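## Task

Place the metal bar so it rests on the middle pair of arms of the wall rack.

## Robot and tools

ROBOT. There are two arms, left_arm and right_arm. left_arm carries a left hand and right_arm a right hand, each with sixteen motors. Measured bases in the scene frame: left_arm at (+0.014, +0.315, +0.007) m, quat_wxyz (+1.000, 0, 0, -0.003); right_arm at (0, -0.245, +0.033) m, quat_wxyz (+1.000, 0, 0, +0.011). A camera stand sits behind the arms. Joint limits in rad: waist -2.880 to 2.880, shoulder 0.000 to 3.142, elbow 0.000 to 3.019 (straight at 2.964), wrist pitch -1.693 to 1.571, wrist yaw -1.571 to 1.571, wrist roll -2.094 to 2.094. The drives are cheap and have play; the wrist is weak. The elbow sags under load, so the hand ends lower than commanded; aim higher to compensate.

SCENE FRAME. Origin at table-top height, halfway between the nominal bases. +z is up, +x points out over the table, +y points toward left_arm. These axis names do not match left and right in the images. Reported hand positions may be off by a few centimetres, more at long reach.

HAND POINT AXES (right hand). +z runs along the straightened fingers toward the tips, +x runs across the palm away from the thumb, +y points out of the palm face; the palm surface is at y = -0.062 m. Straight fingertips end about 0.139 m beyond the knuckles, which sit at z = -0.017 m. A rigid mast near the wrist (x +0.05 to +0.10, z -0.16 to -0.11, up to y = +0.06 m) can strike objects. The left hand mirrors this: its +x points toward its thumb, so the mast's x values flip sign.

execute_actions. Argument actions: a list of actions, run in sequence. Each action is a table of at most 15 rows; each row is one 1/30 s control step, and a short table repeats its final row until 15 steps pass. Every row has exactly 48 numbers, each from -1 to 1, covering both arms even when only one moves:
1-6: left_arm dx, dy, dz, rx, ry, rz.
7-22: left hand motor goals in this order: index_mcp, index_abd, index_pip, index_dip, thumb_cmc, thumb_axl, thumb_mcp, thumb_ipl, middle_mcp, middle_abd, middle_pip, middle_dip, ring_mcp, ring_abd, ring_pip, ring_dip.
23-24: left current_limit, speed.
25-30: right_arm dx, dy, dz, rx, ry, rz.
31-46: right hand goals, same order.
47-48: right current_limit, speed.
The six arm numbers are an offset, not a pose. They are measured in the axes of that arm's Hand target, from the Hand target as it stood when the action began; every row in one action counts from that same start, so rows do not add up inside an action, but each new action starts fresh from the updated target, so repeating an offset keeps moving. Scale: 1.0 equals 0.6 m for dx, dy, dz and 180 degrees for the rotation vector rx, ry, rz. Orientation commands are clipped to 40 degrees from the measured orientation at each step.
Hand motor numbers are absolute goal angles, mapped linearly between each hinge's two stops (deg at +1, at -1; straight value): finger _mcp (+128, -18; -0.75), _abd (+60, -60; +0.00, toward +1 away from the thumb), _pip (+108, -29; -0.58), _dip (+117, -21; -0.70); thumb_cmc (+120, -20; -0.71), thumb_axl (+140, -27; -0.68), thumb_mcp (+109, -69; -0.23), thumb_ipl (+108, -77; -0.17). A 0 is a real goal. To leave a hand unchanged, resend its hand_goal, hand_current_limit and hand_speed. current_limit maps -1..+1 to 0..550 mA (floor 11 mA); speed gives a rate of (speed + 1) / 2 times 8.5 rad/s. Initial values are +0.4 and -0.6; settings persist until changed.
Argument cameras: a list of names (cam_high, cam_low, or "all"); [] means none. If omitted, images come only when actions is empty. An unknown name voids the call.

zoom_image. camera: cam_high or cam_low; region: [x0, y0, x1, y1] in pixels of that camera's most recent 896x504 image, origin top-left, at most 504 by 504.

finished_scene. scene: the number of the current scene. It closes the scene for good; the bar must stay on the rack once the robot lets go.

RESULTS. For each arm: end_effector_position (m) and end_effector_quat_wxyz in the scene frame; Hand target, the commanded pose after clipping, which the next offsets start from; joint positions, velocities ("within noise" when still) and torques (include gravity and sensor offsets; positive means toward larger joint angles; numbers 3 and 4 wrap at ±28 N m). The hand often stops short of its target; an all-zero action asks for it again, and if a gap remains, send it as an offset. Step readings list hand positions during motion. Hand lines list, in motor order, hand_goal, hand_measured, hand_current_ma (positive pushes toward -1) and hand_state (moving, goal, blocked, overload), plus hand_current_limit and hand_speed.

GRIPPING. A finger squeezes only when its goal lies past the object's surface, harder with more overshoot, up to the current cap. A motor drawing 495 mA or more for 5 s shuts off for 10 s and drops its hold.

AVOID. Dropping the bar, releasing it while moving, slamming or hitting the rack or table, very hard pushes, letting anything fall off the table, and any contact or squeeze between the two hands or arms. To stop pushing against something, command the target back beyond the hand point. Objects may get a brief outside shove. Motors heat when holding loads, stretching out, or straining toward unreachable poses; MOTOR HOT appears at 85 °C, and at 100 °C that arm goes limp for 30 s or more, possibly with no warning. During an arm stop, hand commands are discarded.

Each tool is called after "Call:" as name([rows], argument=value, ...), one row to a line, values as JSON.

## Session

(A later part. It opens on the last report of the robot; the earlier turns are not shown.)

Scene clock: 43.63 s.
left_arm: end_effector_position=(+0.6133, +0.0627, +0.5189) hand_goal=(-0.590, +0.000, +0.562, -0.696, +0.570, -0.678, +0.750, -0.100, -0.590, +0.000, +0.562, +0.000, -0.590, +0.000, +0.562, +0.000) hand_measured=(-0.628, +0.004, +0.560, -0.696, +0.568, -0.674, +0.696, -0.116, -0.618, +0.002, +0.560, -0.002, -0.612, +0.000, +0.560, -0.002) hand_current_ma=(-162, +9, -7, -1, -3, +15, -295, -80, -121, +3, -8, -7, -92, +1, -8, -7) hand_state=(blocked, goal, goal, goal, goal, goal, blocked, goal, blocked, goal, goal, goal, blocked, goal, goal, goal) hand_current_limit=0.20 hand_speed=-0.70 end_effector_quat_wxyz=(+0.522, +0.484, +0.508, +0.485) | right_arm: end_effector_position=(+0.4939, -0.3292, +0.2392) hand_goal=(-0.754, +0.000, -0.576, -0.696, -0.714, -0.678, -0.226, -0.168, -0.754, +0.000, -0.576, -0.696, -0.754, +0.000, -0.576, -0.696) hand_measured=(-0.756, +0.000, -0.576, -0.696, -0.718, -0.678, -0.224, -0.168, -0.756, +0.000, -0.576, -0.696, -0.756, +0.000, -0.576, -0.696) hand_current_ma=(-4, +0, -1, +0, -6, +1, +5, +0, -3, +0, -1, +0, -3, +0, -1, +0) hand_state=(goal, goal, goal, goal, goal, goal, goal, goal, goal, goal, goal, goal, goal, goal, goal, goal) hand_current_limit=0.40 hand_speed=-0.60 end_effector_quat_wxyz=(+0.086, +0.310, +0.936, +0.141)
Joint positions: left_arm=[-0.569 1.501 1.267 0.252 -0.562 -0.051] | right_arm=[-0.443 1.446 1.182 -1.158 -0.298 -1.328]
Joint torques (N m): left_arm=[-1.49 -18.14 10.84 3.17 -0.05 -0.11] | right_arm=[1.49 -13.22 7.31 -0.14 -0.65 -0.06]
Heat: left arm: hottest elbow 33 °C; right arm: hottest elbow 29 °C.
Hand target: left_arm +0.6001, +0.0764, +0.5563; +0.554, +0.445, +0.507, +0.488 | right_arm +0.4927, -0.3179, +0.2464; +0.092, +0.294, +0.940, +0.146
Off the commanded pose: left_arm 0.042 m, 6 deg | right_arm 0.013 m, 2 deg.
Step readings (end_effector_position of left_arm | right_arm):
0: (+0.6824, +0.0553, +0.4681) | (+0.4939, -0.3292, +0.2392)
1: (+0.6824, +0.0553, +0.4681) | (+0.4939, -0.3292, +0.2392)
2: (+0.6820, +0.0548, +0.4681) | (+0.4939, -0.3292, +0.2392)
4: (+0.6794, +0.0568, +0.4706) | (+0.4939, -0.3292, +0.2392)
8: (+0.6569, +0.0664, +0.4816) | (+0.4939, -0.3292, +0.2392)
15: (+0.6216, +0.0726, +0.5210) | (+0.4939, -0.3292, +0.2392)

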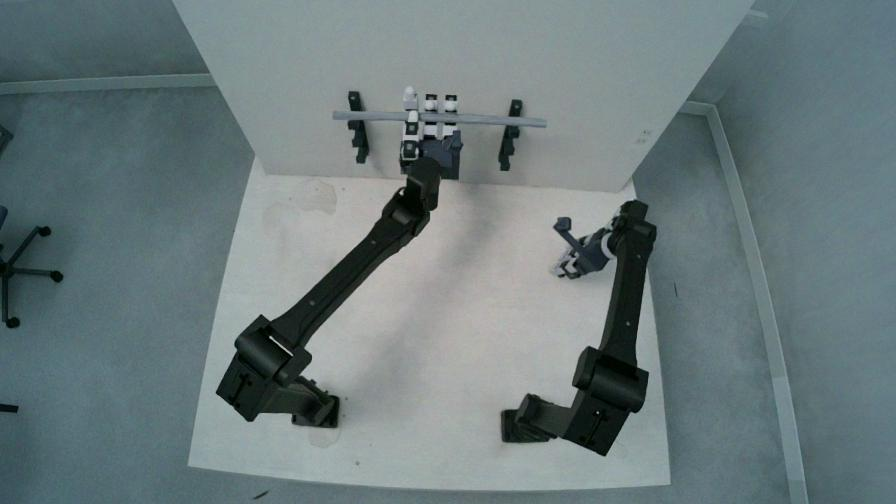

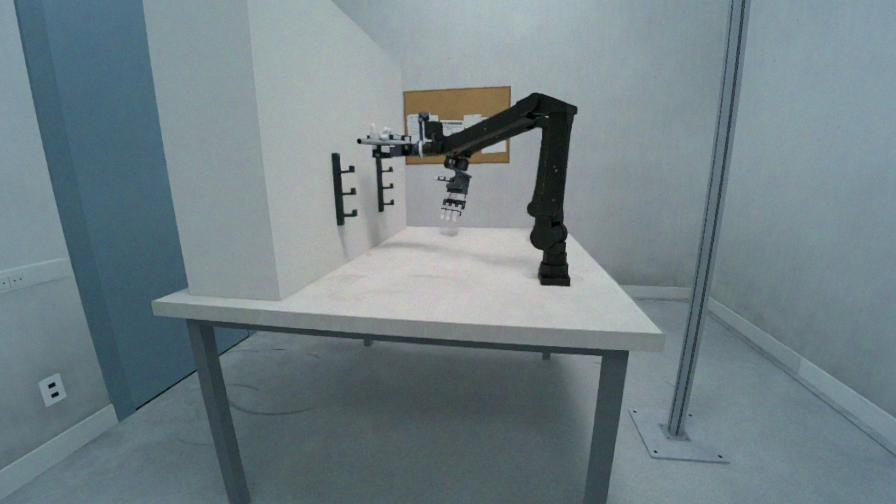

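Call:
execute_actions([
  [[0.007,-0.03,-0.003,0,0,0.002,-0.589,0,0.562,-0.696,0.571,-0.678,0.75,-0.1,-0.589,0,0.562,0.0,-0.589,0,0.562,0.0,0.2,-0.7,0,0,0,0,0,0,-0.754,0,-0.576,-0.696,-0.714,-0.678,-0.226,-0.168,-0.754,0,-0.576,-0.696,-0.754,0,-0.576,-0.696,0.4,-0.6],[0.014,-0.06,-0.006,0,0,0.004,-0.589,0,0.562,-0.696,0.571,-0.678,0.75,-0.1,-0.589,0,0.562,0.0,-0.589,0,0.562,0.0,0.2,-0.7,0,0,0,0,0,0,-0.754,0,-0.576,-0.696,-0.714,-0.678,-0.226,-0.168,-0.754,0,-0.576,-0.696,-0.754,0,-0.576,-0.696,0.4,-0.6],[0.022,-0.09,-0.0085,0,0,0.005,-0.589,0,0.562,-0.696,0.571,-0.678,0.75,-0.1,-0.589,0,0.562,0.0,-0.589,0,0.562,0.0,0.2,-0.7,0,0,0,0,0,0,-0.754,0,-0.576,-0.696,-0.714,-0.678,-0.226,-0.168,-0.754,0,-0.576,-0.696,-0.754,0,-0.576,-0.696,0.4,-0.6]],
  [[0.007,-0.03,-0.003,0,0,0.002,-0.589,0,0.562,-0.696,0.571,-0.678,0.75,-0.1,-0.589,0,0.562,0.0,-0.589,0,0.562,0.0,0.2,-0.7,0,0,0,0,0,0,-0.754,0,-0.576,-0.696,-0.714,-0.678,-0.226,-0.168,-0.754,0,-0.576,-0.696,-0.754,0,-0.576,-0.696,0.4,-0.6],[0.014,-0.06,-0.006,0,0,0.004,-0.589,0,0.562,-0.696,0.571,-0.678,0.75,-0.1,-0.589,0,0.562,0.0,-0.589,0,0.562,0.0,0.2,-0.7,0,0,0,0,0,0,-0.754,0,-0.576,-0.696,-0.714,-0.678,-0.226,-0.168,-0.754,0,-0.576,-0.696,-0.754,0,-0.576,-0.696,0.4,-0.6],[0.022,-0.09,-0.0085,0,0,0.005,-0.589,0,0.562,-0.696,0.571,-0.678,0.75,-0.1,-0.589,0,0.562,0.0,-0.589,0,0.562,0.0,0.2,-0.7,0,0,0,0,0,0,-0.754,0,-0.576,-0.696,-0.714,-0.678,-0.226,-0.168,-0.754,0,-0.576,-0.696,-0.754,0,-0.576,-0.696,0.4,-0.6]],
], cameras=["all"])

Call:
zoom_image(camera="cam_high", region=[330, 80, 570, 220])

Call:
zoom_image(camera="cam_low", region=[325, 125, 445, 235])

Scene clock: 47.20 s.
left_arm: end_effector_position=(+0.6061, +0.0749, +0.4043) hand_goal=(-0.590, +0.000, +0.562, -0.696, +0.570, -0.678, +0.750, -0.100, -0.590, +0.000, +0.562, +0.000, -0.590, +0.000, +0.562, +0.000) hand_measured=(-0.628, +0.004, +0.560, -0.696, +0.568, -0.674, +0.696, -0.116, -0.618, +0.002, +0.560, -0.002, -0.612, +0.000, +0.560, -0.002) hand_current_ma=(-162, +9, -8, -1, -3, +15, -295, -80, -121, +3, -8, -7, -93, +1, -8, -7) hand_state=(blocked, goal, goal, goal, goal, goal, blocked, goal, blocked, goal, goal, goal, blocked, goal, goal, goal) hand_current_limit=0.20 hand_speed=-0.70 end_effector_quat_wxyz=(+0.512, +0.497, +0.507, +0.484) | right_arm: end_effector_position=(+0.4939, -0.3292, +0.2392) hand_goal=(-0.754, +0.000, -0.576, -0.696, -0.714, -0.678, -0.226, -0.168, -0.754, +0.000, -0.576, -0.696, -0.754, +0.000, -0.576, -0.696) hand_measured=(-0.756, +0.000, -0.576, -0.696, -0.718, -0.678, -0.224, -0.168, -0.756, +0.000, -0.576, -0.696, -0.756, +0.000, -0.576, -0.696) hand_current_ma=(-4, +0, -1, +0, -6, +1, +5, +0, -3, +0, -1, +0, -3, +0, -1, +0) hand_state=(goal, goal, goal, goal, goal, goal, goal, goal, goal, goal, goal, goal, goal, goal, goal, goal) hand_current_limit=0.40 hand_speed=-0.60 end_effector_quat_wxyz=(+0.086, +0.310, +0.936, +0.141)
Joint positions: left_arm=[-0.554 1.572 1.039 0.525 -0.542 -0.042] | right_arm=[-0.443 1.446 1.182 -1.158 -0.298 -1.328]
Joint torques (N m): left_arm=[-0.21 -17.9 9.91 4.15 0.15 0.07] | right_arm=[0.85 -13.1 7.34 -0.17 -0.63 -0.09]
Heat: left arm: hottest elbow 34 °C; right arm: hottest elbow 30 °C.
Hand target: left_arm +0.5999, +0.0897, +0.4455; +0.546, +0.453, +0.500, +0.497 | right_arm +0.4927, -0.3179, +0.2464; +0.092, +0.294, +0.940, +0.146
Off the commanded pose: left_arm 0.044 m, 7 deg | right_arm 0.013 m, 2 deg.
Step readings (end_effector_position of left_arm | right_arm):
0: (+0.6133, +0.0627, +0.5189) | (+0.4939, -0.3292, +0.2392)
1: (+0.6133, +0.0627, +0.5189) | (+0.4939, -0.3292, +0.2392)
2: (+0.6133, +0.0627, +0.5180) | (+0.4939, -0.3292, +0.2392)
4: (+0.6110, +0.0641, +0.5125) | (+0.4939, -0.3292, +0.2392)
8: (+0.6060, +0.0674, +0.4856) | (+0.4939, -0.3292, +0.2392)
15: (+0.6096, +0.0646, +0.4531) | (+0.4939, -0.3292, +0.2392)
16: (+0.6093, +0.0645, +0.4528) | (+0.4939, -0.3292, +0.2392)
17: (+0.6085, +0.0650, +0.4530) | (+0.4939, -0.3292, +0.2392)
19: (+0.6052, +0.0676, +0.4522) | (+0.4939, -0.3292, +0.2392)
23: (+0.5991, +0.0744, +0.4386) | (+0.4939, -0.3292, +0.2392)
30: (+0.6072, +0.0783, +0.4050) | (+0.4939, -0.3292, +0.2392)

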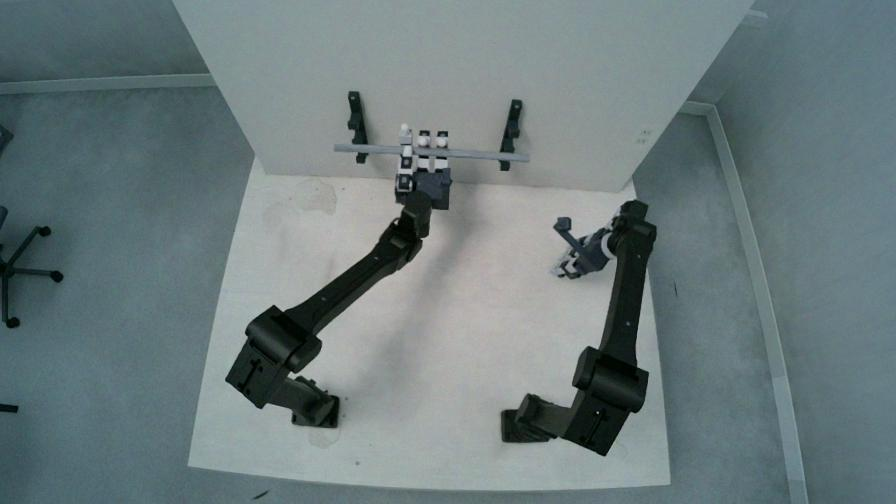

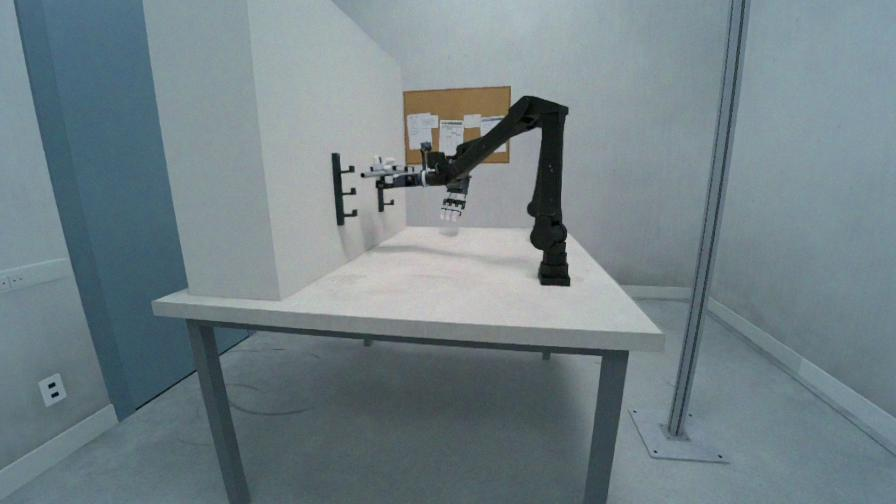

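Scaled by 2.100.

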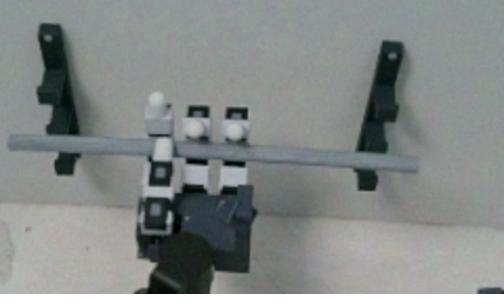

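Scaled by 4.200.

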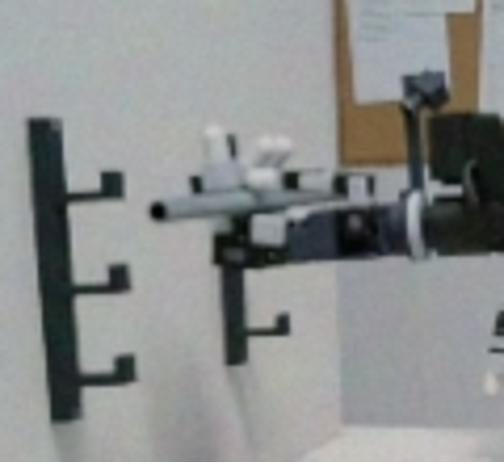

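Call:
zoom_image(camera="cam_low", region=[350, 145, 430, 200])

Call:
zoom_image(camera="cam_high", region=[330, 120, 435, 180])

Call:
zoom_image(camera="cam_high", region=[430, 120, 535, 180])

Scaled by 6.300.

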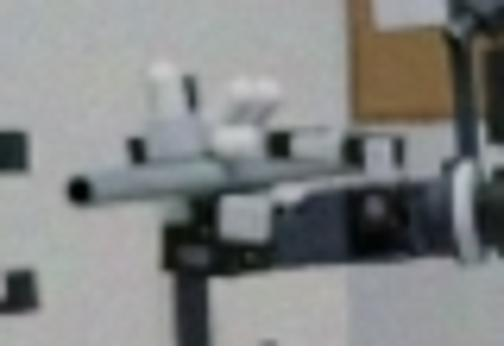

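Scaled by 4.800.

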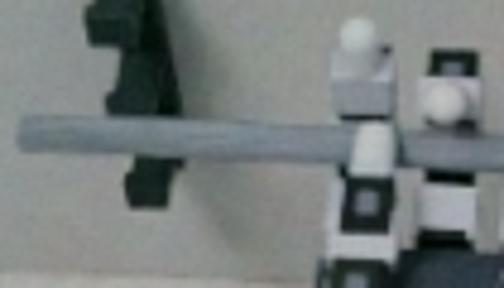

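Scaled by 4.800.

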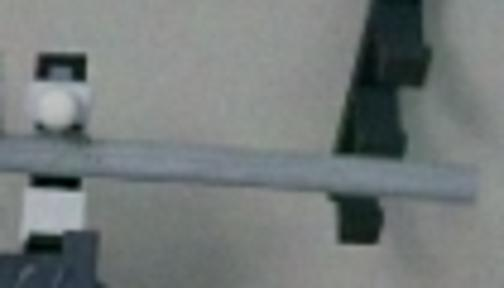

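Call:
execute_actions([
  [[0.0015,-0.033,0.01,0,0.002,0,-0.589,0,0.562,-0.696,0.571,-0.678,0.75,-0.1,-0.589,0,0.562,0.0,-0.589,0,0.562,0.0,0.2,-0.7,0,0,0,0,0,0,-0.754,0,-0.576,-0.696,-0.714,-0.678,-0.226,-0.168,-0.754,0,-0.576,-0.696,-0.754,0,-0.576,-0.696,0.4,-0.6],[0.003,-0.033,0.03,0,0.004,0,-0.589,0,0.562,-0.696,0.571,-0.678,0.75,-0.1,-0.589,0,0.562,0.0,-0.589,0,0.562,0.0,0.2,-0.7,0,0,0,0,0,0,-0.754,0,-0.576,-0.696,-0.714,-0.678,-0.226,-0.168,-0.754,0,-0.576,-0.696,-0.754,0,-0.576,-0.696,0.4,-0.6],[0.003,-0.033,0.047,0,0.004,0,-0.589,0,0.562,-0.696,0.571,-0.678,0.75,-0.1,-0.589,0,0.562,0.0,-0.589,0,0.562,0.0,0.2,-0.7,0,0,0,0,0,0,-0.754,0,-0.576,-0.696,-0.714,-0.678,-0.226,-0.168,-0.754,0,-0.576,-0.696,-0.754,0,-0.576,-0.696,0.4,-0.6]],
], cameras=["all"])

Call:
zoom_image(camera="cam_high", region=[330, 80, 570, 220])

Call:
zoom_image(camera="cam_low", region=[325, 145, 415, 235])

Scene clock: 49.83 s.
left_arm: end_effector_position=(+0.6291, +0.0816, +0.3594) hand_goal=(-0.590, +0.000, +0.562, -0.696, +0.570, -0.678, +0.750, -0.100, -0.590, +0.000, +0.562, +0.000, -0.590, +0.000, +0.562, +0.000) hand_measured=(-0.628, +0.004, +0.560, -0.696, +0.568, -0.674, +0.696, -0.116, -0.620, +0.002, +0.560, -0.002, -0.612, +0.000, +0.560, -0.002) hand_current_ma=(-162, +9, -8, -1, -3, +15, -295, -80, -121, +3, -8, -7, -93, +1, -8, -7) hand_state=(blocked, goal, goal, goal, goal, goal, blocked, goal, blocked, goal, goal, goal, blocked, goal, goal, goal) hand_current_limit=0.20 hand_speed=-0.70 end_effector_quat_wxyz=(+0.491, +0.509, +0.515, +0.484) | right_arm: end_effector_position=(+0.4939, -0.3292, +0.2392) hand_goal=(-0.754, +0.000, -0.576, -0.696, -0.714, -0.678, -0.226, -0.168, -0.754, +0.000, -0.576, -0.696, -0.754, +0.000, -0.576, -0.696) hand_measured=(-0.756, +0.000, -0.576, -0.696, -0.718, -0.678, -0.224, -0.168, -0.756, +0.000, -0.576, -0.696, -0.756, +0.000, -0.576, -0.696) hand_current_ma=(-4, +0, -1, +0, -6, +1, +5, +0, -3, +0, -1, +0, -3, +0, -1, +0) hand_state=(goal, goal, goal, goal, goal, goal, goal, goal, goal, goal, goal, goal, goal, goal, goal, goal) hand_current_limit=0.40 hand_speed=-0.60 end_effector_quat_wxyz=(+0.086, +0.310, +0.936, +0.141)
Joint positions: left_arm=[-0.523 1.658 1.039 0.563 -0.529 -0.042] | right_arm=[-0.443 1.446 1.182 -1.158 -0.298 -1.328]
Joint torques (N m): left_arm=[-0.56 -19.37 12.92 4.16 0.12 0.03] | right_arm=[1.44 -13.22 7.39 -0.16 -0.64 -0.07]
Heat: left arm: hottest elbow 34 °C; right arm: hottest elbow 30 °C.
Hand target: left_arm +0.6298, +0.0897, +0.4282; +0.543, +0.450, +0.503, +0.500 | right_arm +0.4927, -0.3179, +0.2464; +0.092, +0.294, +0.940, +0.146
Off the commanded pose: left_arm 0.069 m, 9 deg | right_arm 0.013 m, 2 deg.
Step readings (end_effector_position of left_arm | right_arm):
0: (+0.6061, +0.0749, +0.4043) | (+0.4939, -0.3292, +0.2392)
1: (+0.6060, +0.0749, +0.4047) | (+0.4939, -0.3292, +0.2392)
2: (+0.6060, +0.0749, +0.4035) | (+0.4939, -0.3292, +0.2392)
4: (+0.6068, +0.0753, +0.4039) | (+0.4939, -0.3292, +0.2392)
8: (+0.6153, +0.0777, +0.3893) | (+0.4939, -0.3292, +0.2392)
15: (+0.6305, +0.0857, +0.3580) | (+0.4939, -0.3292, +0.2392)

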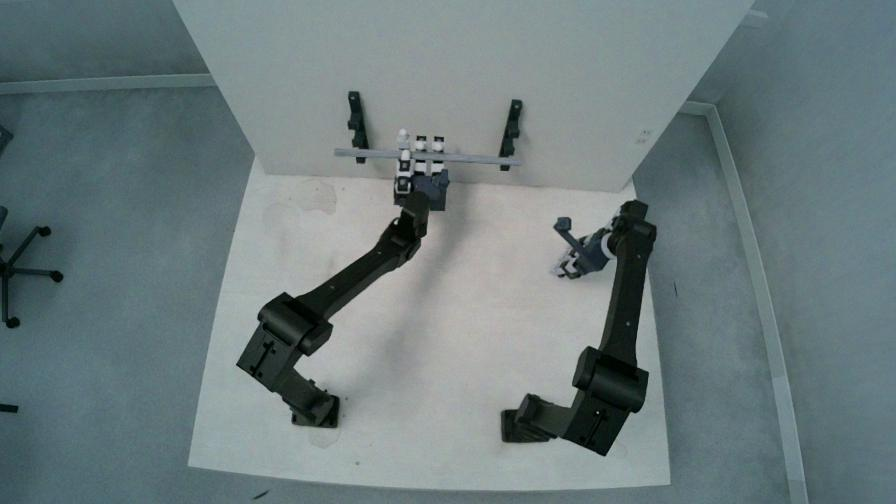

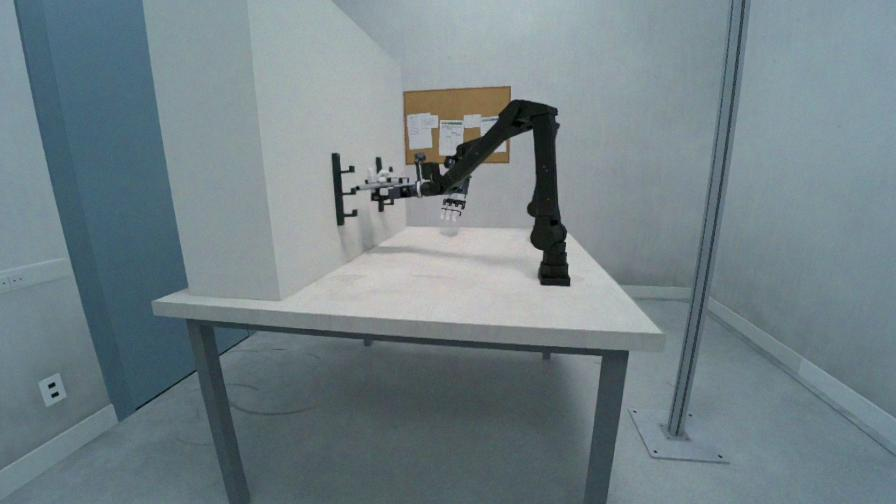

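Scaled by 2.100.

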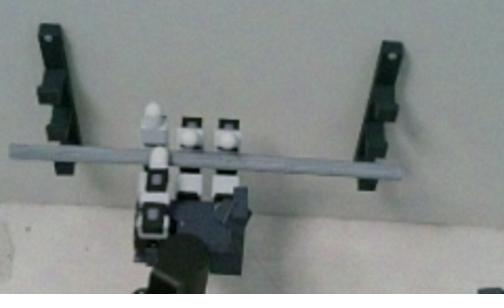

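Scaled by 5.600.

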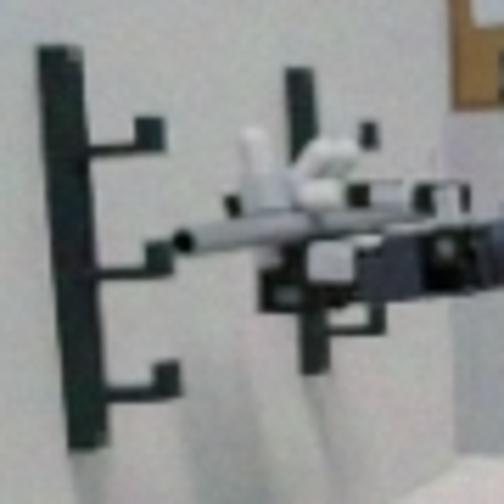

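Call:
execute_actions([
  [[-0.005,0.013,0.001,0,0,0,-0.589,0,0.562,-0.696,0.571,-0.678,0.75,-0.1,-0.589,0,0.562,0.0,-0.589,0,0.562,0.0,0.2,-0.7,0,0,0,0,0,0,-0.754,0,-0.576,-0.696,-0.714,-0.678,-0.226,-0.168,-0.754,0,-0.576,-0.696,-0.754,0,-0.576,-0.696,0.4,-0.6],[-0.0157,0.04,0.004,0,0,0,-0.589,0,0.562,-0.696,0.571,-0.678,0.75,-0.1,-0.589,0,0.562,0.0,-0.589,0,0.562,0.0,0.2,-0.7,0,0,0,0,0,0,-0.754,0,-0.576,-0.696,-0.714,-0.678,-0.226,-0.168,-0.754,0,-0.576,-0.696,-0.754,0,-0.576,-0.696,0.4,-0.6]],
], cameras=["all"])

Scene clock: 51.57 s.
left_arm: end_effector_position=(+0.6282, +0.0829, +0.3689) hand_goal=(-0.590, +0.000, +0.562, -0.696, +0.570, -0.678, +0.750, -0.100, -0.590, +0.000, +0.562, +0.000, -0.590, +0.000, +0.562, +0.000) hand_measured=(-0.628, +0.004, +0.560, -0.696, +0.568, -0.674, +0.696, -0.116, -0.620, +0.002, +0.560, -0.002, -0.612, +0.000, +0.560, -0.002) hand_current_ma=(-162, +9, -8, -1, -3, +15, -295, -80, -121, +3, -8, -7, -93, +1, -8, -7) hand_state=(blocked, goal, goal, goal, goal, goal, blocked, goal, blocked, goal, goal, goal, blocked, goal, goal, goal) hand_current_limit=0.20 hand_speed=-0.70 end_effector_quat_wxyz=(+0.493, +0.504, +0.516, +0.486) | right_arm: end_effector_position=(+0.4939, -0.3292, +0.2392) hand_goal=(-0.754, +0.000, -0.576, -0.696, -0.714, -0.678, -0.226, -0.168, -0.754, +0.000, -0.576, -0.696, -0.754, +0.000, -0.576, -0.696) hand_measured=(-0.756, +0.000, -0.576, -0.696, -0.718, -0.678, -0.224, -0.168, -0.756, +0.000, -0.576, -0.696, -0.756, +0.000, -0.576, -0.696) hand_current_ma=(-4, +0, -1, +0, -6, +1, +5, +0, -3, +0, -1, +0, -3, +0, -1, +0) hand_state=(goal, goal, goal, goal, goal, goal, goal, goal, goal, goal, goal, goal, goal, goal, goal, goal) hand_current_limit=0.40 hand_speed=-0.60 end_effector_quat_wxyz=(+0.086, +0.310, +0.936, +0.141)
Joint positions: left_arm=[-0.523 1.645 1.046 0.552 -0.533 -0.042] | right_arm=[-0.443 1.446 1.182 -1.158 -0.298 -1.328]
Joint torques (N m): left_arm=[-1.79 -21.07 15.09 2.07 -0.16 0.04] | right_arm=[0.85 -13.16 7.43 -0.08 -0.64 -0.06]
Heat: left arm: hottest elbow 35 °C; right arm: hottest elbow 30 °C.
Hand target: left_arm +0.6301, +0.0827, +0.4531; +0.543, +0.450, +0.503, +0.500 | right_arm +0.4927, -0.3179, +0.2464; +0.092, +0.294, +0.940, +0.146
Off the commanded pose: left_arm 0.084 m, 9 deg | right_arm 0.013 m, 2 deg.
Step readings (end_effector_position of left_arm | right_arm):
0: (+0.6291, +0.0816, +0.3594) | (+0.4939, -0.3292, +0.2392)
1: (+0.6291, +0.0816, +0.3594) | (+0.4939, -0.3292, +0.2392)
2: (+0.6291, +0.0816, +0.3594) | (+0.4939, -0.3292, +0.2392)
4: (+0.6291, +0.0816, +0.3594) | (+0.4939, -0.3292, +0.2392)
8: (+0.6286, +0.0824, +0.3607) | (+0.4939, -0.3292, +0.2392)
15: (+0.6281, +0.0830, +0.3666) | (+0.4939, -0.3292, +0.2392)

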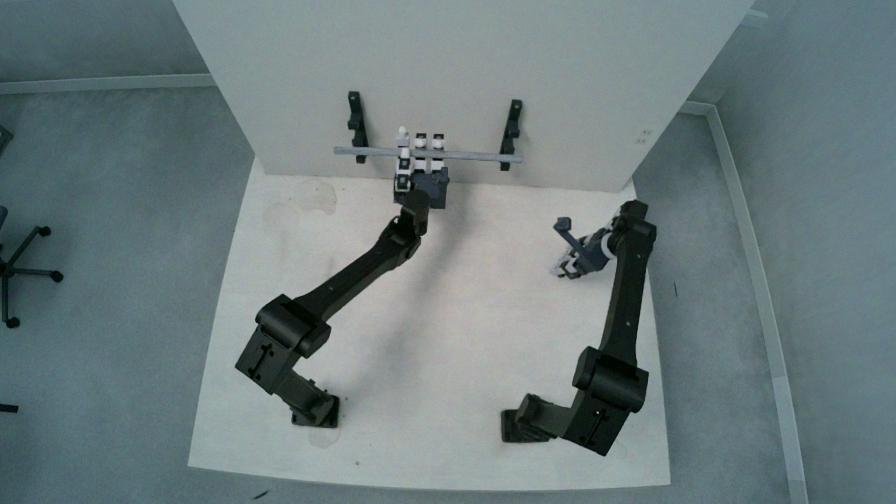

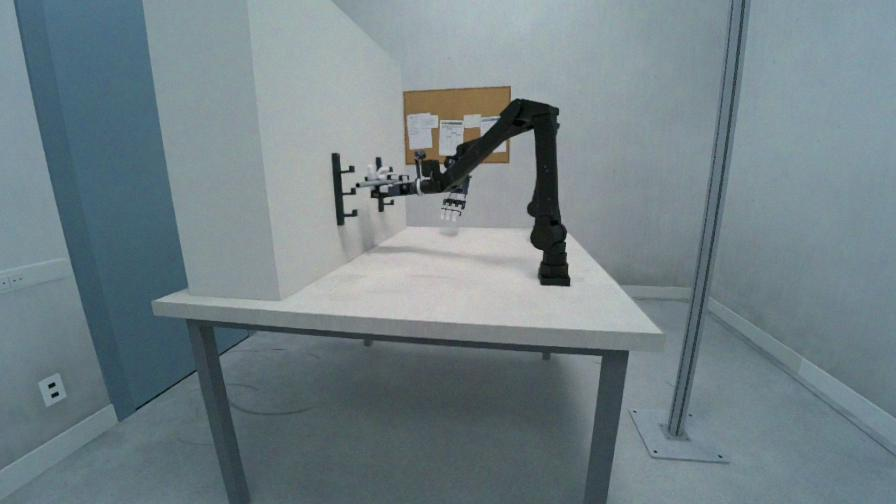

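Call:
execute_actions([
  [[0,0.012,0.001,0,0,0,-0.589,0,0.562,-0.696,0.571,-0.678,0.75,-0.1,-0.589,0,0.562,0.0,-0.589,0,0.562,0.0,0.2,-0.7,0,0,0,0,0,0,-0.754,0,-0.576,-0.696,-0.714,-0.678,-0.226,-0.168,-0.754,0,-0.576,-0.696,-0.754,0,-0.576,-0.696,0.4,-0.6],[-0.009,0.03,0.003,0,0,0,-0.589,0,0.562,-0.696,0.571,-0.678,0.75,-0.1,-0.589,0,0.562,0.0,-0.589,0,0.562,0.0,0.2,-0.7,0,0,0,0,0,0,-0.754,0,-0.576,-0.696,-0.714,-0.678,-0.226,-0.168,-0.754,0,-0.576,-0.696,-0.754,0,-0.576,-0.696,0.4,-0.6]],
], cameras=["all"])

Call:
zoom_image(camera="cam_low", region=[325, 145, 415, 235])

Scene clock: 52.73 s.
left_arm: end_effector_position=(+0.6295, +0.0785, +0.3890) hand_goal=(-0.590, +0.000, +0.562, -0.696, +0.570, -0.678, +0.750, -0.100, -0.590, +0.000, +0.562, +0.000, -0.590, +0.000, +0.562, +0.000) hand_measured=(-0.628, +0.004, +0.560, -0.696, +0.568, -0.674, +0.696, -0.116, -0.620, +0.002, +0.560, -0.002, -0.612, +0.000, +0.560, -0.002) hand_current_ma=(-162, +9, -8, -1, -3, +15, -295, -80, -121, +3, -8, -7, -93, +1, -8, -7) hand_state=(blocked, goal, goal, goal, goal, goal, blocked, goal, blocked, goal, goal, goal, blocked, goal, goal, goal) hand_current_limit=0.20 hand_speed=-0.70 end_effector_quat_wxyz=(+0.495, +0.503, +0.515, +0.487) | right_arm: end_effector_position=(+0.4939, -0.3292, +0.2392) hand_goal=(-0.754, +0.000, -0.576, -0.696, -0.714, -0.678, -0.226, -0.168, -0.754, +0.000, -0.576, -0.696, -0.754, +0.000, -0.576, -0.696) hand_measured=(-0.756, +0.000, -0.576, -0.696, -0.718, -0.678, -0.224, -0.168, -0.756, +0.000, -0.576, -0.696, -0.756, +0.000, -0.576, -0.696) hand_current_ma=(-4, +0, -1, +0, -6, +1, +5, +0, -3, +0, -1, +0, -3, +0, -1, +0) hand_state=(goal, goal, goal, goal, goal, goal, goal, goal, goal, goal, goal, goal, goal, goal, goal, goal) hand_current_limit=0.40 hand_speed=-0.60 end_effector_quat_wxyz=(+0.086, +0.310, +0.936, +0.141)
Joint positions: left_arm=[-0.529 1.625 1.08 0.503 -0.539 -0.042] | right_arm=[-0.443 1.446 1.182 -1.158 -0.298 -1.328]
Joint torques (N m): left_arm=[-1.79 -20.48 15.38 2.09 -0.16 0.03] | right_arm=[1.26 -13.16 7.36 -0.1 -0.64 -0.08]
Heat: left arm: hottest elbow 35 °C; right arm: hottest elbow 30 °C.
Hand target: left_arm +0.6303, +0.0790, +0.4717; +0.543, +0.450, +0.503, +0.500 | right_arm +0.4927, -0.3179, +0.2464; +0.092, +0.294, +0.940, +0.146
Off the commanded pose: left_arm 0.083 m, 8 deg | right_arm 0.013 m, 2 deg.
Step readings (end_effector_position of left_arm | right_arm):
0: (+0.6282, +0.0829, +0.3689) | (+0.4939, -0.3292, +0.2392)
1: (+0.6282, +0.0829, +0.3689) | (+0.4939, -0.3292, +0.2392)
2: (+0.6286, +0.0827, +0.3690) | (+0.4939, -0.3292, +0.2392)
4: (+0.6292, +0.0828, +0.3696) | (+0.4939, -0.3292, +0.2392)
8: (+0.6299, +0.0814, +0.3738) | (+0.4939, -0.3292, +0.2392)
15: (+0.6290, +0.0788, +0.3880) | (+0.4939, -0.3292, +0.2392)

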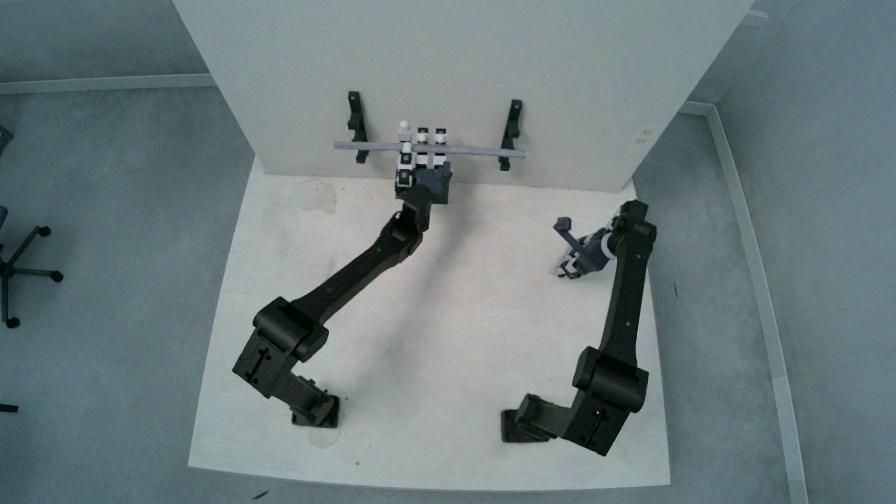

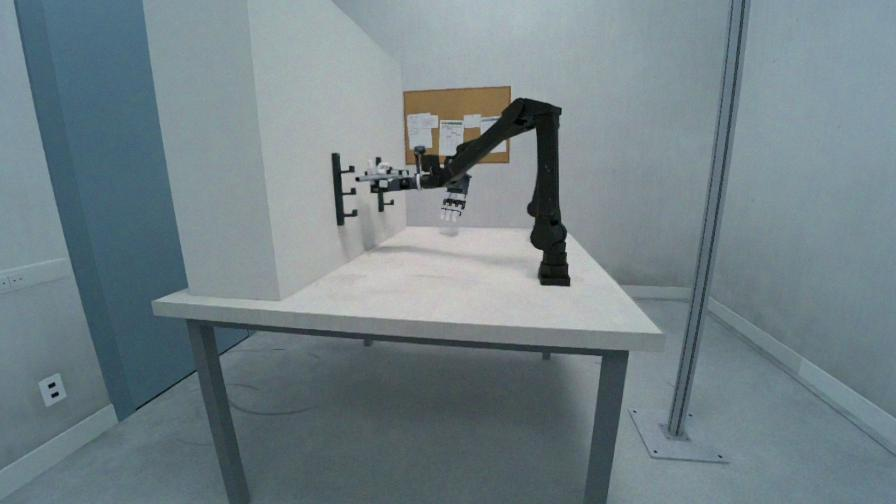

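Scaled by 5.600.

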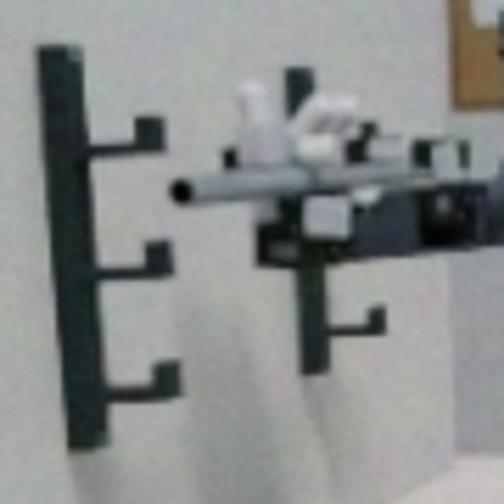

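Call:
execute_actions([
  [[0,-0.002,0.013,0,0,0,-0.589,0,0.562,-0.696,0.571,-0.678,0.75,-0.1,-0.589,0,0.562,0.0,-0.589,0,0.562,0.0,0.2,-0.7,0,0,0,0,0,0,-0.754,0,-0.576,-0.696,-0.714,-0.678,-0.226,-0.168,-0.754,0,-0.576,-0.696,-0.754,0,-0.576,-0.696,0.4,-0.6],[0,-0.004,0.04,0,0,0,-0.589,0,0.562,-0.696,0.571,-0.678,0.75,-0.1,-0.589,0,0.562,0.0,-0.589,0,0.562,0.0,0.2,-0.7,0,0,0,0,0,0,-0.754,0,-0.576,-0.696,-0.714,-0.678,-0.226,-0.168,-0.754,0,-0.576,-0.696,-0.754,0,-0.576,-0.696,0.4,-0.6]],
], cameras=["all"])

Call:
zoom_image(camera="cam_low", region=[325, 145, 415, 235])

Scene clock: 54.37 s.
left_arm: end_effector_position=(+0.6449, +0.0719, +0.4054) hand_goal=(-0.590, +0.000, +0.562, -0.696, +0.570, -0.678, +0.750, -0.100, -0.590, +0.000, +0.562, +0.000, -0.590, +0.000, +0.562, +0.000) hand_measured=(-0.628, +0.004, +0.560, -0.696, +0.568, -0.674, +0.696, -0.116, -0.620, +0.002, +0.560, -0.002, -0.612, +0.000, +0.560, -0.002) hand_current_ma=(-162, +9, -8, -1, -3, +15, -295, -80, -121, +3, -8, -7, -93, +1, -8, -7) hand_state=(blocked, goal, goal, goal, goal, goal, blocked, goal, blocked, goal, goal, goal, blocked, goal, goal, goal) hand_current_limit=0.20 hand_speed=-0.70 end_effector_quat_wxyz=(+0.505, +0.497, +0.511, +0.487) | right_arm: end_effector_position=(+0.4939, -0.3292, +0.2392) hand_goal=(-0.754, +0.000, -0.576, -0.696, -0.714, -0.678, -0.226, -0.168, -0.754, +0.000, -0.576, -0.696, -0.754, +0.000, -0.576, -0.696) hand_measured=(-0.756, +0.000, -0.576, -0.696, -0.718, -0.678, -0.224, -0.168, -0.756, +0.000, -0.576, -0.696, -0.756, +0.000, -0.576, -0.696) hand_current_ma=(-4, +0, -1, +0, -6, +1, +5, +0, -3, +0, -1, +0, -3, +0, -1, +0) hand_state=(goal, goal, goal, goal, goal, goal, goal, goal, goal, goal, goal, goal, goal, goal, goal, goal) hand_current_limit=0.40 hand_speed=-0.60 end_effector_quat_wxyz=(+0.086, +0.310, +0.936, +0.141)
Joint positions: left_arm=[-0.523 1.651 1.147 0.486 -0.526 -0.042] | right_arm=[-0.443 1.446 1.182 -1.158 -0.298 -1.328]
Joint velocities: left_arm=[within noise] | right_arm=[-0.044 -0.005 -0.017 0.007 0.066 -0.037]
Joint torques (N m): left_arm=[-0.56 -18.55 15.71 2.14 0.25 0.04] | right_arm=[1.2 -13.45 7.34 -0.1 -0.66 -0.07]
Heat: left arm: hottest elbow 35 °C; right arm: hottest elbow 30 °C.
Hand target: left_arm +0.6544, +0.0792, +0.4714; +0.543, +0.450, +0.503, +0.500 | right_arm +0.4927, -0.3179, +0.2464; +0.092, +0.294, +0.940, +0.146
Off the commanded pose: left_arm 0.067 m, 7 deg | right_arm 0.013 m, 2 deg.
Step readings (end_effector_position of left_arm | right_arm):
0: (+0.6295, +0.0785, +0.3890) | (+0.4939, -0.3292, +0.2392)
1: (+0.6295, +0.0785, +0.3890) | (+0.4939, -0.3292, +0.2392)
2: (+0.6296, +0.0784, +0.3898) | (+0.4939, -0.3292, +0.2392)
4: (+0.6306, +0.0776, +0.3921) | (+0.4939, -0.3292, +0.2392)
8: (+0.6355, +0.0744, +0.4014) | (+0.4939, -0.3292, +0.2392)
15: (+0.6407, +0.0732, +0.4147) | (+0.4939, -0.3292, +0.2392)

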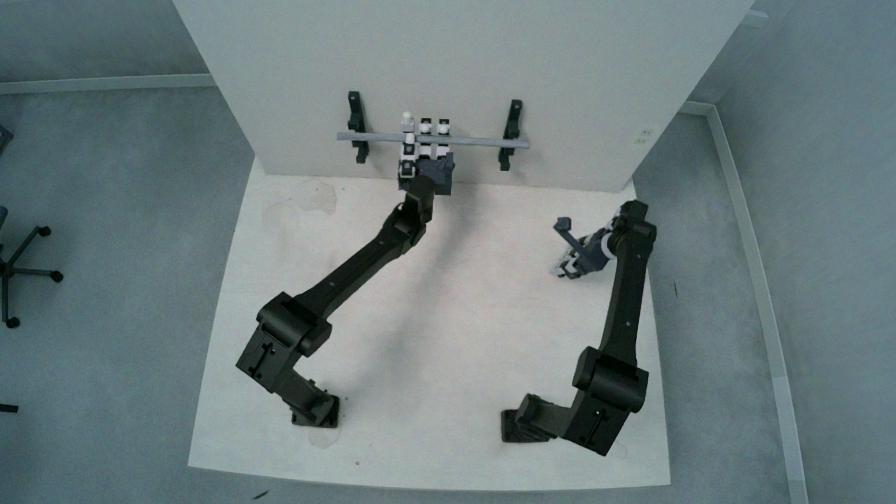

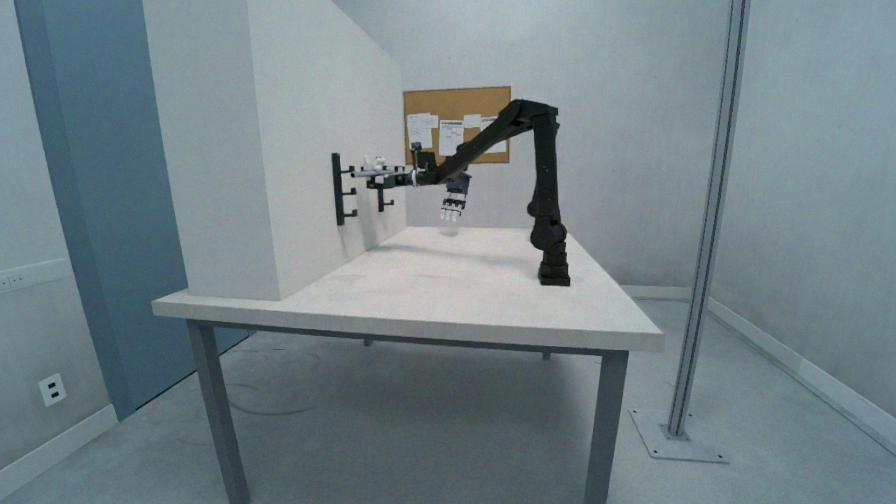

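Scaled by 5.600.

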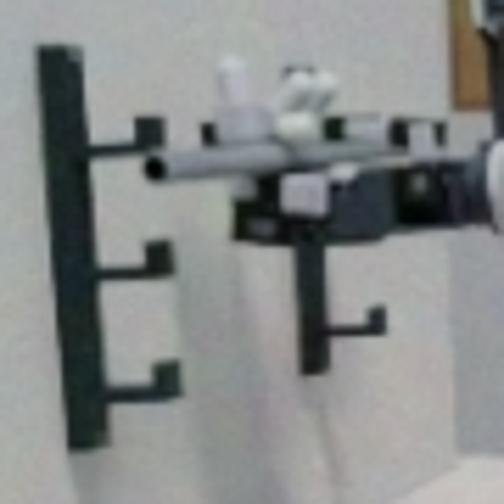

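Call:
execute_actions([
  [[0,-0.008,-0.005,0,0,0,-0.589,0,0.562,-0.696,0.571,-0.678,0.75,-0.1,-0.589,0,0.562,0.0,-0.589,0,0.562,0.0,0.2,-0.7,0,0,0,0,0,0,-0.754,0,-0.576,-0.696,-0.714,-0.678,-0.226,-0.168,-0.754,0,-0.576,-0.696,-0.754,0,-0.576,-0.696,0.4,-0.6],[0,-0.016,-0.01,0,0,0,-0.589,0,0.562,-0.696,0.571,-0.678,0.75,-0.1,-0.589,0,0.562,0.0,-0.589,0,0.562,0.0,0.2,-0.7,0,0,0,0,0,0,-0.754,0,-0.576,-0.696,-0.714,-0.678,-0.226,-0.168,-0.754,0,-0.576,-0.696,-0.754,0,-0.576,-0.696,0.4,-0.6],[0.002,-0.025,-0.012,0,0,0,-0.589,0,0.562,-0.696,0.571,-0.678,0.75,-0.1,-0.589,0,0.562,0.0,-0.589,0,0.562,0.0,0.2,-0.7,0,0,0,0,0,0,-0.754,0,-0.576,-0.696,-0.714,-0.678,-0.226,-0.168,-0.754,0,-0.576,-0.696,-0.754,0,-0.576,-0.696,0.4,-0.6]],
])

Call:
execute_actions(actions=[])

Call:
zoom_image(camera="cam_low", region=[325, 145, 415, 235])

Scene clock: 55.40 s.
left_arm: end_effector_position=(+0.6466, +0.0709, +0.4004) hand_goal=(-0.590, +0.000, +0.562, -0.696, +0.570, -0.678, +0.750, -0.100, -0.590, +0.000, +0.562, +0.000, -0.590, +0.000, +0.562, +0.000) hand_measured=(-0.628, +0.004, +0.560, -0.696, +0.568, -0.674, +0.696, -0.116, -0.620, +0.002, +0.560, -0.002, -0.612, +0.000, +0.560, -0.002) hand_current_ma=(-162, +9, -8, -1, -3, +15, -295, -80, -121, +3, -8, -7, -93, +1, -8, -7) hand_state=(blocked, goal, goal, goal, goal, goal, blocked, goal, blocked, goal, goal, goal, blocked, goal, goal, goal) hand_current_limit=0.20 hand_speed=-0.70 end_effector_quat_wxyz=(+0.503, +0.499, +0.512, +0.486) | right_arm: end_effector_position=(+0.4939, -0.3292, +0.2392) hand_goal=(-0.754, +0.000, -0.576, -0.696, -0.714, -0.678, -0.226, -0.168, -0.754, +0.000, -0.576, -0.696, -0.754, +0.000, -0.576, -0.696) hand_measured=(-0.756, +0.000, -0.576, -0.696, -0.718, -0.678, -0.224, -0.168, -0.756, +0.000, -0.576, -0.696, -0.756, +0.000, -0.576, -0.696) hand_current_ma=(-4, +0, -1, +0, -6, +1, +5, +0, -3, +0, -1, +0, -3, +0, -1, +0) hand_state=(goal, goal, goal, goal, goal, goal, goal, goal, goal, goal, goal, goal, goal, goal, goal, goal) hand_current_limit=0.40 hand_speed=-0.60 end_effector_quat_wxyz=(+0.086, +0.310, +0.936, +0.141)
Joint positions: left_arm=[-0.523 1.659 1.147 0.486 -0.526 -0.042] | right_arm=[-0.443 1.446 1.182 -1.158 -0.298 -1.328]
Joint torques (N m): left_arm=[-0.91 -18.49 13.31 3.71 0.02 0.02] | right_arm=[1.2 -13.57 7.43 -0.2 -0.63 -0.1]
Heat: left arm: hottest elbow 35 °C; right arm: hottest elbow 30 °C.
Hand target: left_arm +0.6486, +0.0788, +0.4558; +0.543, +0.450, +0.503, +0.500 | right_arm +0.4927, -0.3179, +0.2464; +0.092, +0.294, +0.940, +0.146
Off the commanded pose: left_arm 0.056 m, 8 deg | right_arm 0.013 m, 2 deg.
Step readings (end_effector_position of left_arm | right_arm):
0: (+0.6449, +0.0719, +0.4054) | (+0.4939, -0.3292, +0.2392)
1: (+0.6449, +0.0719, +0.4054) | (+0.4939, -0.3292, +0.2392)
2: (+0.6449, +0.0719, +0.4054) | (+0.4939, -0.3292, +0.2392)
4: (+0.6449, +0.0719, +0.4054) | (+0.4939, -0.3292, +0.2392)
8: (+0.6452, +0.0717, +0.4044) | (+0.4939, -0.3292, +0.2392)
15: (+0.6466, +0.0709, +0.4004) | (+0.4939, -0.3292, +0.2392)

Scene clock: 55.40 s.
left_arm: end_effector_position=(+0.6466, +0.0709, +0.4004) hand_goal=(-0.590, +0.000, +0.562, -0.696, +0.570, -0.678, +0.750, -0.100, -0.590, +0.000, +0.562, +0.000, -0.590, +0.000, +0.562, +0.000) hand_measured=(-0.628, +0.004, +0.560, -0.696, +0.568, -0.674, +0.696, -0.116, -0.620, +0.002, +0.560, -0.002, -0.612, +0.000, +0.560, -0.002) hand_current_ma=(-162, +9, -8, -1, -3, +15, -295, -80, -121, +3, -8, -7, -93, +1, -8, -7) hand_state=(blocked, goal, goal, goal, goal, goal, blocked, goal, blocked, goal, goal, goal, blocked, goal, goal, goal) hand_current_limit=0.20 hand_speed=-0.70 end_effector_quat_wxyz=(+0.503, +0.499, +0.512, +0.486) | right_arm: end_effector_position=(+0.4939, -0.3292, +0.2392) hand_goal=(-0.754, +0.000, -0.576, -0.696, -0.714, -0.678, -0.226, -0.168, -0.754, +0.000, -0.576, -0.696, -0.754, +0.000, -0.576, -0.696) hand_measured=(-0.756, +0.000, -0.576, -0.696, -0.718, -0.678, -0.224, -0.168, -0.756, +0.000, -0.576, -0.696, -0.756, +0.000, -0.576, -0.696) hand_current_ma=(-4, +0, -1, +0, -6, +1, +5, +0, -3, +0, -1, +0, -3, +0, -1, +0) hand_state=(goal, goal, goal, goal, goal, goal, goal, goal, goal, goal, goal, goal, goal, goal, goal, goal) hand_current_limit=0.40 hand_speed=-0.60 end_effector_quat_wxyz=(+0.086, +0.310, +0.936, +0.141)
Joint positions: left_arm=[-0.523 1.659 1.147 0.486 -0.526 -0.042] | right_arm=[-0.443 1.446 1.182 -1.158 -0.298 -1.328]
Joint velocities: within noise
Joint torques (N m): left_arm=[-0.91 -18.49 13.31 3.71 0.02 0.02] | right_arm=[1.2 -13.57 7.43 -0.2 -0.63 -0.1]
Motor temperatures (°C): left_arm=[25 29 35 26 24 24] | right_arm=[23 27 30 24 25 23]
Heat: left arm: hottest elbow 35 °C; right arm: hottest elbow 30 °C.
Hand target: left_arm +0.6486, +0.0788, +0.4558; +0.543, +0.450, +0.503, +0.500 | right_arm +0.4927, -0.3179, +0.2464; +0.092, +0.294, +0.940, +0.146
Off the commanded pose: left_arm 0.056 m, 8 deg | right_arm 0.013 m, 2 deg.

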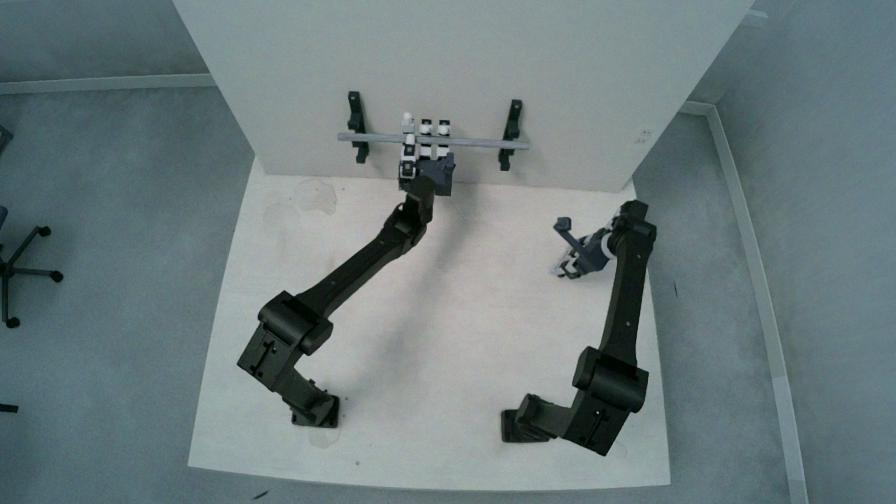

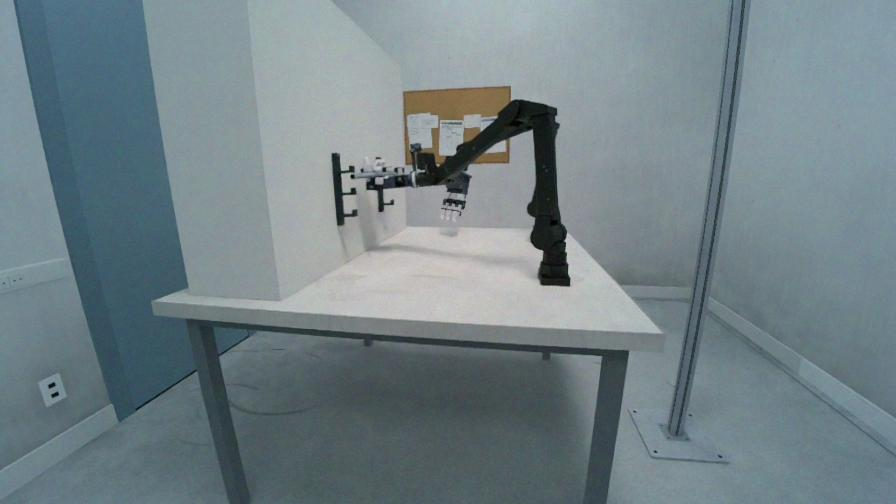

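Scaled by 5.600.

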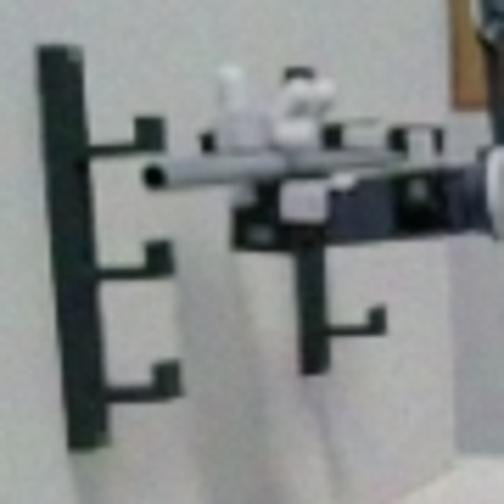

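Call:
execute_actions([
  [[0,-0.01,-0.003,0,0,0,-0.589,0,0.562,-0.696,0.571,-0.678,0.75,-0.1,-0.589,0,0.562,0.0,-0.589,0,0.562,0.0,0.2,-0.7,0,0,0,0,0,0,-0.754,0,-0.576,-0.696,-0.714,-0.678,-0.226,-0.168,-0.754,0,-0.576,-0.696,-0.754,0,-0.576,-0.696,0.4,-0.6],[0.004,-0.02,-0.006,0,0,0,-0.589,0,0.562,-0.696,0.571,-0.678,0.75,-0.1,-0.589,0,0.562,0.0,-0.589,0,0.562,0.0,0.2,-0.7,0,0,0,0,0,0,-0.754,0,-0.576,-0.696,-0.714,-0.678,-0.226,-0.168,-0.754,0,-0.576,-0.696,-0.754,0,-0.576,-0.696,0.4,-0.6]],
], cameras=["cam_low"])

Call:
zoom_image(camera="cam_low", region=[325, 145, 415, 235])

Scene clock: 56.57 s.
left_arm: end_effector_position=(+0.6479, +0.0701, +0.3971) hand_goal=(-0.590, +0.000, +0.562, -0.696, +0.570, -0.678, +0.750, -0.100, -0.590, +0.000, +0.562, +0.000, -0.590, +0.000, +0.562, +0.000) hand_measured=(-0.628, +0.004, +0.560, -0.696, +0.568, -0.674, +0.696, -0.116, -0.620, +0.002, +0.560, -0.002, -0.612, +0.000, +0.560, -0.002) hand_current_ma=(-162, +9, -8, -1, -3, +15, -295, -80, -121, +3, -8, -7, -93, +1, -8, -7) hand_state=(blocked, goal, goal, goal, goal, goal, blocked, goal, blocked, goal, goal, goal, blocked, goal, goal, goal) hand_current_limit=0.20 hand_speed=-0.70 end_effector_quat_wxyz=(+0.505, +0.497, +0.511, +0.487) | right_arm: end_effector_position=(+0.4939, -0.3292, +0.2392) hand_goal=(-0.754, +0.000, -0.576, -0.696, -0.714, -0.678, -0.226, -0.168, -0.754, +0.000, -0.576, -0.696, -0.754, +0.000, -0.576, -0.696) hand_measured=(-0.756, +0.000, -0.576, -0.696, -0.718, -0.678, -0.224, -0.168, -0.756, +0.000, -0.576, -0.696, -0.756, +0.000, -0.576, -0.696) hand_current_ma=(-4, +0, -1, +0, -6, +1, +5, +0, -3, +0, -1, +0, -3, +0, -1, +0) hand_state=(goal, goal, goal, goal, goal, goal, goal, goal, goal, goal, goal, goal, goal, goal, goal, goal) hand_current_limit=0.40 hand_speed=-0.60 end_effector_quat_wxyz=(+0.086, +0.310, +0.936, +0.141)
Joint positions: left_arm=[-0.523 1.67 1.147 0.503 -0.526 -0.042] | right_arm=[-0.443 1.446 1.182 -1.158 -0.298 -1.328]
Joint torques (N m): left_arm=[-0.97 -18.61 11.56 4.25 -0.01 0.03] | right_arm=[1.2 -13.1 7.47 -0.14 -0.64 -0.1]
Heat: left arm: hottest elbow 36 °C; right arm: hottest elbow 30 °C.
Hand target: left_arm +0.6461, +0.0800, +0.4434; +0.543, +0.450, +0.503, +0.500 | right_arm +0.4927, -0.3179, +0.2464; +0.092, +0.294, +0.940, +0.146
Off the commanded pose: left_arm 0.047 m, 7 deg | right_arm 0.013 m, 2 deg.
Step readings (end_effector_position of left_arm | right_arm):
0: (+0.6466, +0.0709, +0.4004) | (+0.4939, -0.3292, +0.2392)
1: (+0.6466, +0.0709, +0.4004) | (+0.4939, -0.3292, +0.2392)
2: (+0.6466, +0.0709, +0.4004) | (+0.4939, -0.3292, +0.2392)
4: (+0.6469, +0.0707, +0.3998) | (+0.4939, -0.3292, +0.2392)
8: (+0.6473, +0.0705, +0.3987) | (+0.4939, -0.3292, +0.2392)
15: (+0.6480, +0.0701, +0.3967) | (+0.4939, -0.3292, +0.2392)
Images, in order (width x height): cam_low 896x504.

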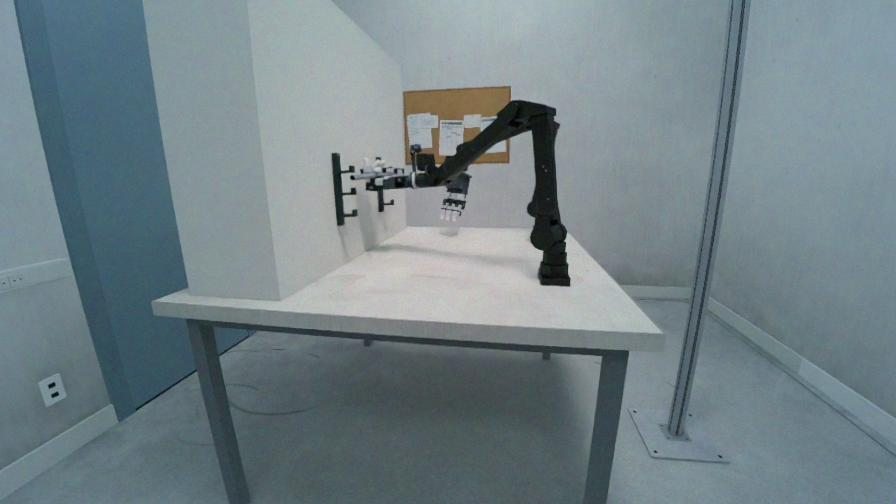

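Scaled by 5.600.

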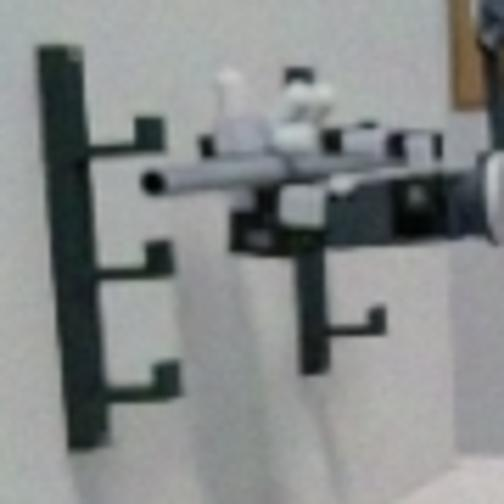

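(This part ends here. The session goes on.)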